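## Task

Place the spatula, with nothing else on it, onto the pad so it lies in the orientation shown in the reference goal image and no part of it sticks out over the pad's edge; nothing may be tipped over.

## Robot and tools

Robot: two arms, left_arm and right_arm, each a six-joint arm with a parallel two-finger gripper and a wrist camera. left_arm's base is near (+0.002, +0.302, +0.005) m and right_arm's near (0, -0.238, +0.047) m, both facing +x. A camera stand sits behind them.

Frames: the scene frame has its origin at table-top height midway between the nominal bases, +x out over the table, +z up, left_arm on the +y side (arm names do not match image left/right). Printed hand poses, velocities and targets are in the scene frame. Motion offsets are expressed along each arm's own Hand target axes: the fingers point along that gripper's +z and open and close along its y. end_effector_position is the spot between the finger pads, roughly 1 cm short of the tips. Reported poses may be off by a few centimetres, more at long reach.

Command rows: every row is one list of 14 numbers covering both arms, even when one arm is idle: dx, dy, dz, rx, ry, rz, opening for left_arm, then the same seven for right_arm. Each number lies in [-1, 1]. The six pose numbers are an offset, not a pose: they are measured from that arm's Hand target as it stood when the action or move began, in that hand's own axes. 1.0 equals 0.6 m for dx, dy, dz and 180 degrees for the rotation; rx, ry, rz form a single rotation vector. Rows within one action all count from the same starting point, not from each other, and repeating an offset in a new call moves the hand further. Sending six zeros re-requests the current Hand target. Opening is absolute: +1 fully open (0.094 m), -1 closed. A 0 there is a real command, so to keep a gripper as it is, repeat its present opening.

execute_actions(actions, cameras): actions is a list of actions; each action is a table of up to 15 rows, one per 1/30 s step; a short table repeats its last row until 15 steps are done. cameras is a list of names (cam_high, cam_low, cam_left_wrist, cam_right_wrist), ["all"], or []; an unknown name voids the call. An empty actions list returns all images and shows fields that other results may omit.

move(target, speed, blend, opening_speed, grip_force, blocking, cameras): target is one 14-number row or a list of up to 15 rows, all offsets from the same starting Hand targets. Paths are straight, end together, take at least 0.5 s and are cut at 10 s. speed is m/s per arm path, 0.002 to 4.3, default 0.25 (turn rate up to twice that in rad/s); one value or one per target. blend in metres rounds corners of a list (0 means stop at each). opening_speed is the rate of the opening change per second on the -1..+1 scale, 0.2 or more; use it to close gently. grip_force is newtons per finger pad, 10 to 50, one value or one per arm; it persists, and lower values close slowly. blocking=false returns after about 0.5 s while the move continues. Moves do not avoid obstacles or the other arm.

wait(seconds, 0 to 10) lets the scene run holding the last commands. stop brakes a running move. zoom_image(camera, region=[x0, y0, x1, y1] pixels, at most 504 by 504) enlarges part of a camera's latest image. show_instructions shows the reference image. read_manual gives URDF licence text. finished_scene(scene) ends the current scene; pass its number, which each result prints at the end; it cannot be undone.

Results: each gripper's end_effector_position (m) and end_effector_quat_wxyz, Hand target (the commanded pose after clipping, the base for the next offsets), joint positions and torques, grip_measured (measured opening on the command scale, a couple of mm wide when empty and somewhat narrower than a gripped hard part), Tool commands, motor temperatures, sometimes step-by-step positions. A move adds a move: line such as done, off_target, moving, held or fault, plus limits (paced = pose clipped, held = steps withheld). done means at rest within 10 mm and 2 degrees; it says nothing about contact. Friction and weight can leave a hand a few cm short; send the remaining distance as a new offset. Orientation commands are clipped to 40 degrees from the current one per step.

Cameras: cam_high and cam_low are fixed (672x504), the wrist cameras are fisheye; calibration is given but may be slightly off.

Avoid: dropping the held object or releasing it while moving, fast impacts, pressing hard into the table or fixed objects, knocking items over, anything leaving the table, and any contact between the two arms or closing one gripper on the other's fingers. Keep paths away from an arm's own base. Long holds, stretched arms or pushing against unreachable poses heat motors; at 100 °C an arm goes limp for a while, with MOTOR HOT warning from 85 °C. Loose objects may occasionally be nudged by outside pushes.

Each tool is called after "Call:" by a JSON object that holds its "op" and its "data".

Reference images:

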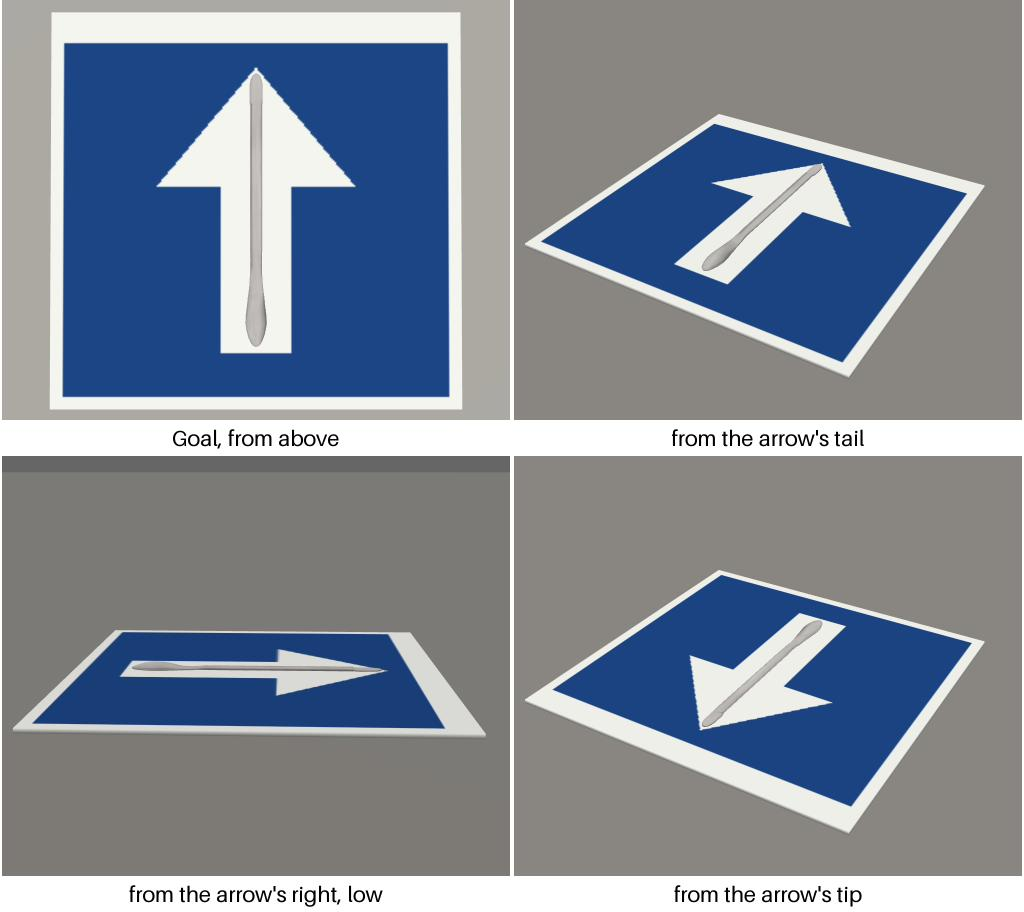

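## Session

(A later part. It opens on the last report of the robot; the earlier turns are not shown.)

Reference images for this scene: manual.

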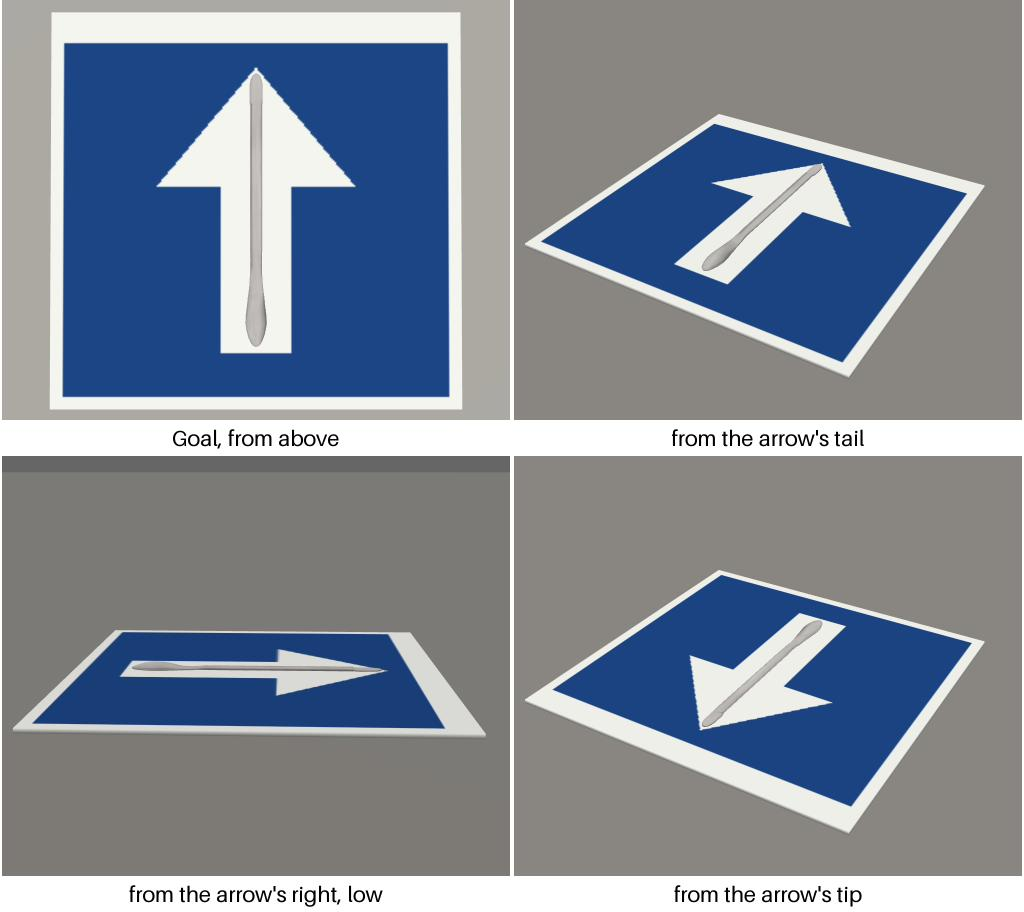

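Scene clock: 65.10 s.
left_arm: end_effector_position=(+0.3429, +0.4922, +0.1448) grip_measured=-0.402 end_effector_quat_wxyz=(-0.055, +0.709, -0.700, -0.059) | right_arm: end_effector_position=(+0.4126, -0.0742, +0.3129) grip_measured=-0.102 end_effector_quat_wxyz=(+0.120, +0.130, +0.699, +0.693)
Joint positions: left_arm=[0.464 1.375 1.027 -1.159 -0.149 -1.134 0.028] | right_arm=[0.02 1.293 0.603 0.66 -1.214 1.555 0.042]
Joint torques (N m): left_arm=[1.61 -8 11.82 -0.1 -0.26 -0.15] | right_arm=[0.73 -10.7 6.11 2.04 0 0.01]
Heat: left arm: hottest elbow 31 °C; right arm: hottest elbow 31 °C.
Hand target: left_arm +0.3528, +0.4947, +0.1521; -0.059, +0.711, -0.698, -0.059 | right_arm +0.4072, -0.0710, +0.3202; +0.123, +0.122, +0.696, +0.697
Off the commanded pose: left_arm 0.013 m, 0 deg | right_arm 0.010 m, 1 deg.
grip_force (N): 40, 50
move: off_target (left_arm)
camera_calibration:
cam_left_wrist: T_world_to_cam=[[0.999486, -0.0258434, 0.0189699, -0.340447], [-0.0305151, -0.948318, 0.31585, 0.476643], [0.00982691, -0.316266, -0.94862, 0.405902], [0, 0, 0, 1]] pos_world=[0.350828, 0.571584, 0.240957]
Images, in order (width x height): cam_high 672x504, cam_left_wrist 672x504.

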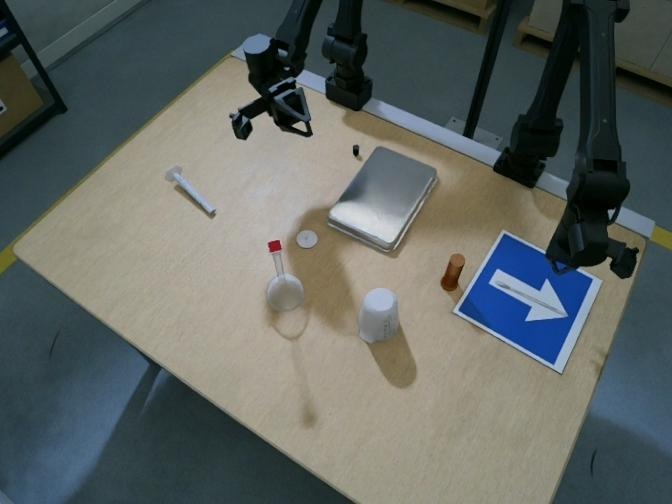

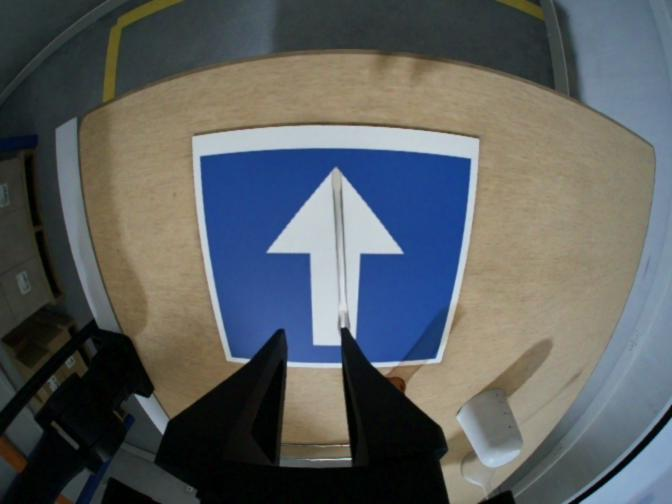

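Call:
{"op": "move", "data": {"target": [0.15,0,-0.08,0,0,0,-0.4,0,0,0,0,0,0,-0.1], "speed": 0.25, "cameras": ["cam_left_wrist"]}}

Call:
{"op": "zoom_image", "data": {"camera": "cam_left_wrist", "region": [210, 40, 470, 300]}}

Scene clock: 66.70 s.
left_arm: end_effector_position=(+0.3459, +0.3937, +0.1729) grip_measured=-0.402 end_effector_quat_wxyz=(-0.051, +0.704, -0.706, -0.062) | right_arm: end_effector_position=(+0.4126, -0.0742, +0.3129) grip_measured=-0.102 end_effector_quat_wxyz=(+0.120, +0.130, +0.699, +0.693)
Joint positions: left_arm=[0.204 1.291 1.027 -1.293 -0.16 -1.382 0.028] | right_arm=[0.02 1.293 0.603 0.66 -1.214 1.555 0.042]
Joint torques (N m): left_arm=[2.49 -7.77 12.23 -0.1 -0.31 -0.22] | right_arm=[0.73 -10.7 6.11 2.04 0 0.01]
Heat: left arm: hottest elbow 32 °C; right arm: hottest elbow 31 °C.
Hand target: left_arm +0.3545, +0.3979, +0.1844; -0.059, +0.711, -0.698, -0.059 | right_arm +0.4072, -0.0710, +0.3202; +0.123, +0.122, +0.696, +0.697
Off the commanded pose: left_arm 0.015 m, 2 deg | right_arm 0.010 m, 1 deg.
grip_force (N): 40, 50
move: off_target (left_arm)
camera_calibration:
cam_left_wrist: T_world_to_cam=[[0.99913, -0.0410958, 0.00716498, -0.338372], [-0.0412387, -0.947126, 0.318201, 0.37722], [-0.00629058, -0.318219, -0.947996, 0.407683], [0, 0, 0, 1]] pos_world=[0.356198, 0.473102, 0.268875]
Images, in order (width x height): cam_left_wrist 672x504.

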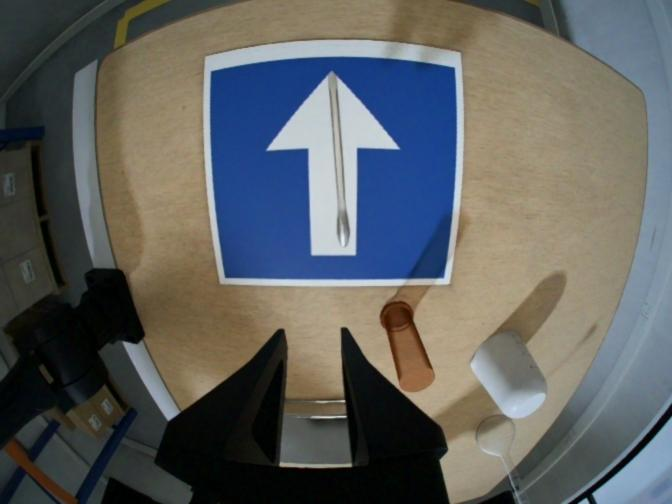

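Scaled by 1.938 from the camera's 672x504 image, which has a finer 960x720 frame.

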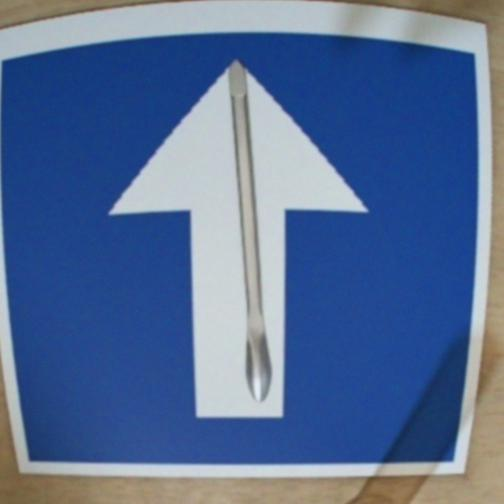

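Call:
{"op": "zoom_image", "data": {"camera": "cam_left_wrist", "region": [315, 190, 375, 260]}}

Call:
{"op": "zoom_image", "data": {"camera": "cam_left_wrist", "region": [305, 60, 365, 130]}}

Call:
{"op": "show_instructions", "data": {}}

Scaled by 7.200 from the camera's 672x504 image, which has a finer 960x720 frame.

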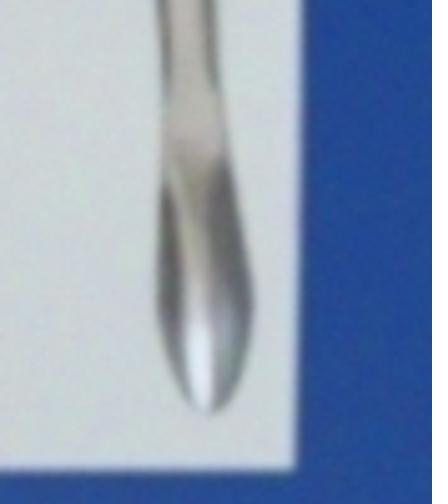

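Scaled by 7.200 from the camera's 672x504 image, which has a finer 960x720 frame.

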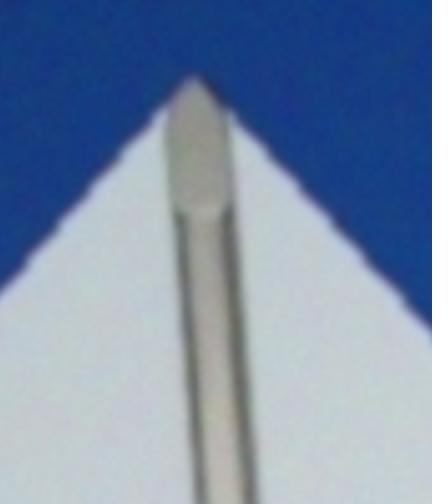

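Reference images for this scene: manual.

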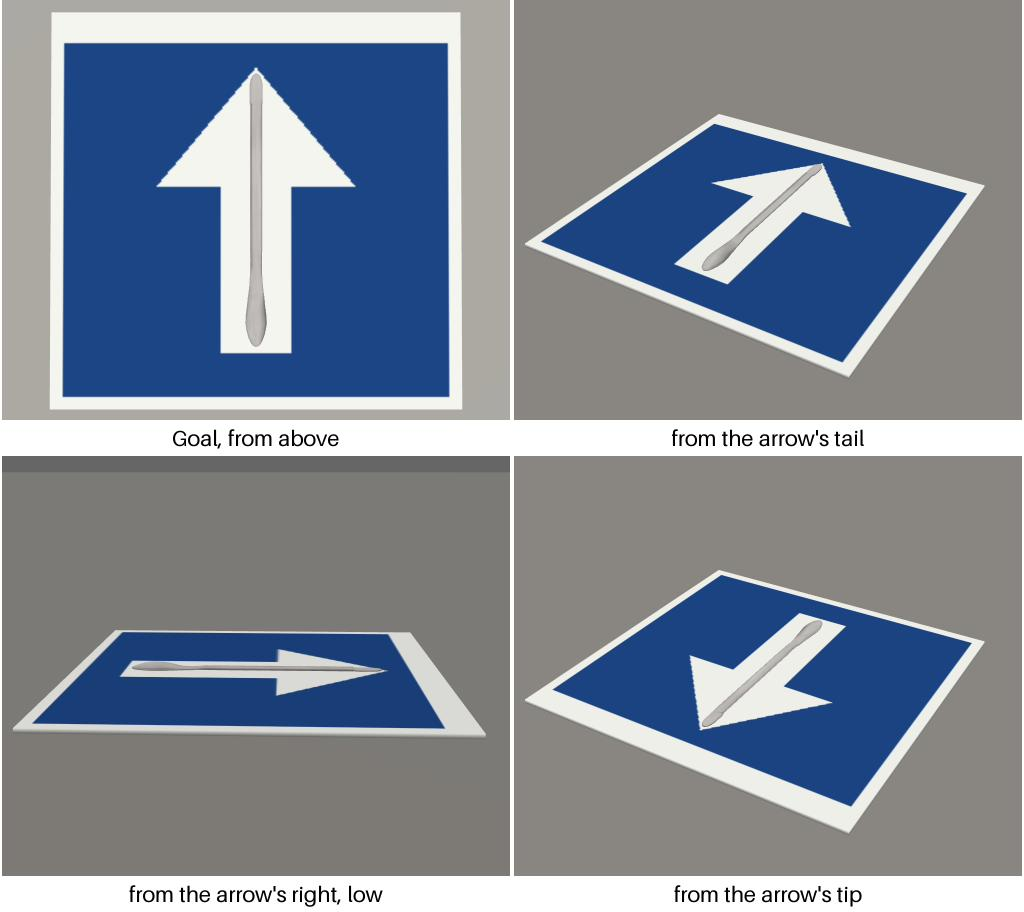

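Call:
{"op": "finished_scene", "data": {"scene": 2}}

The scene is finished: the task was done.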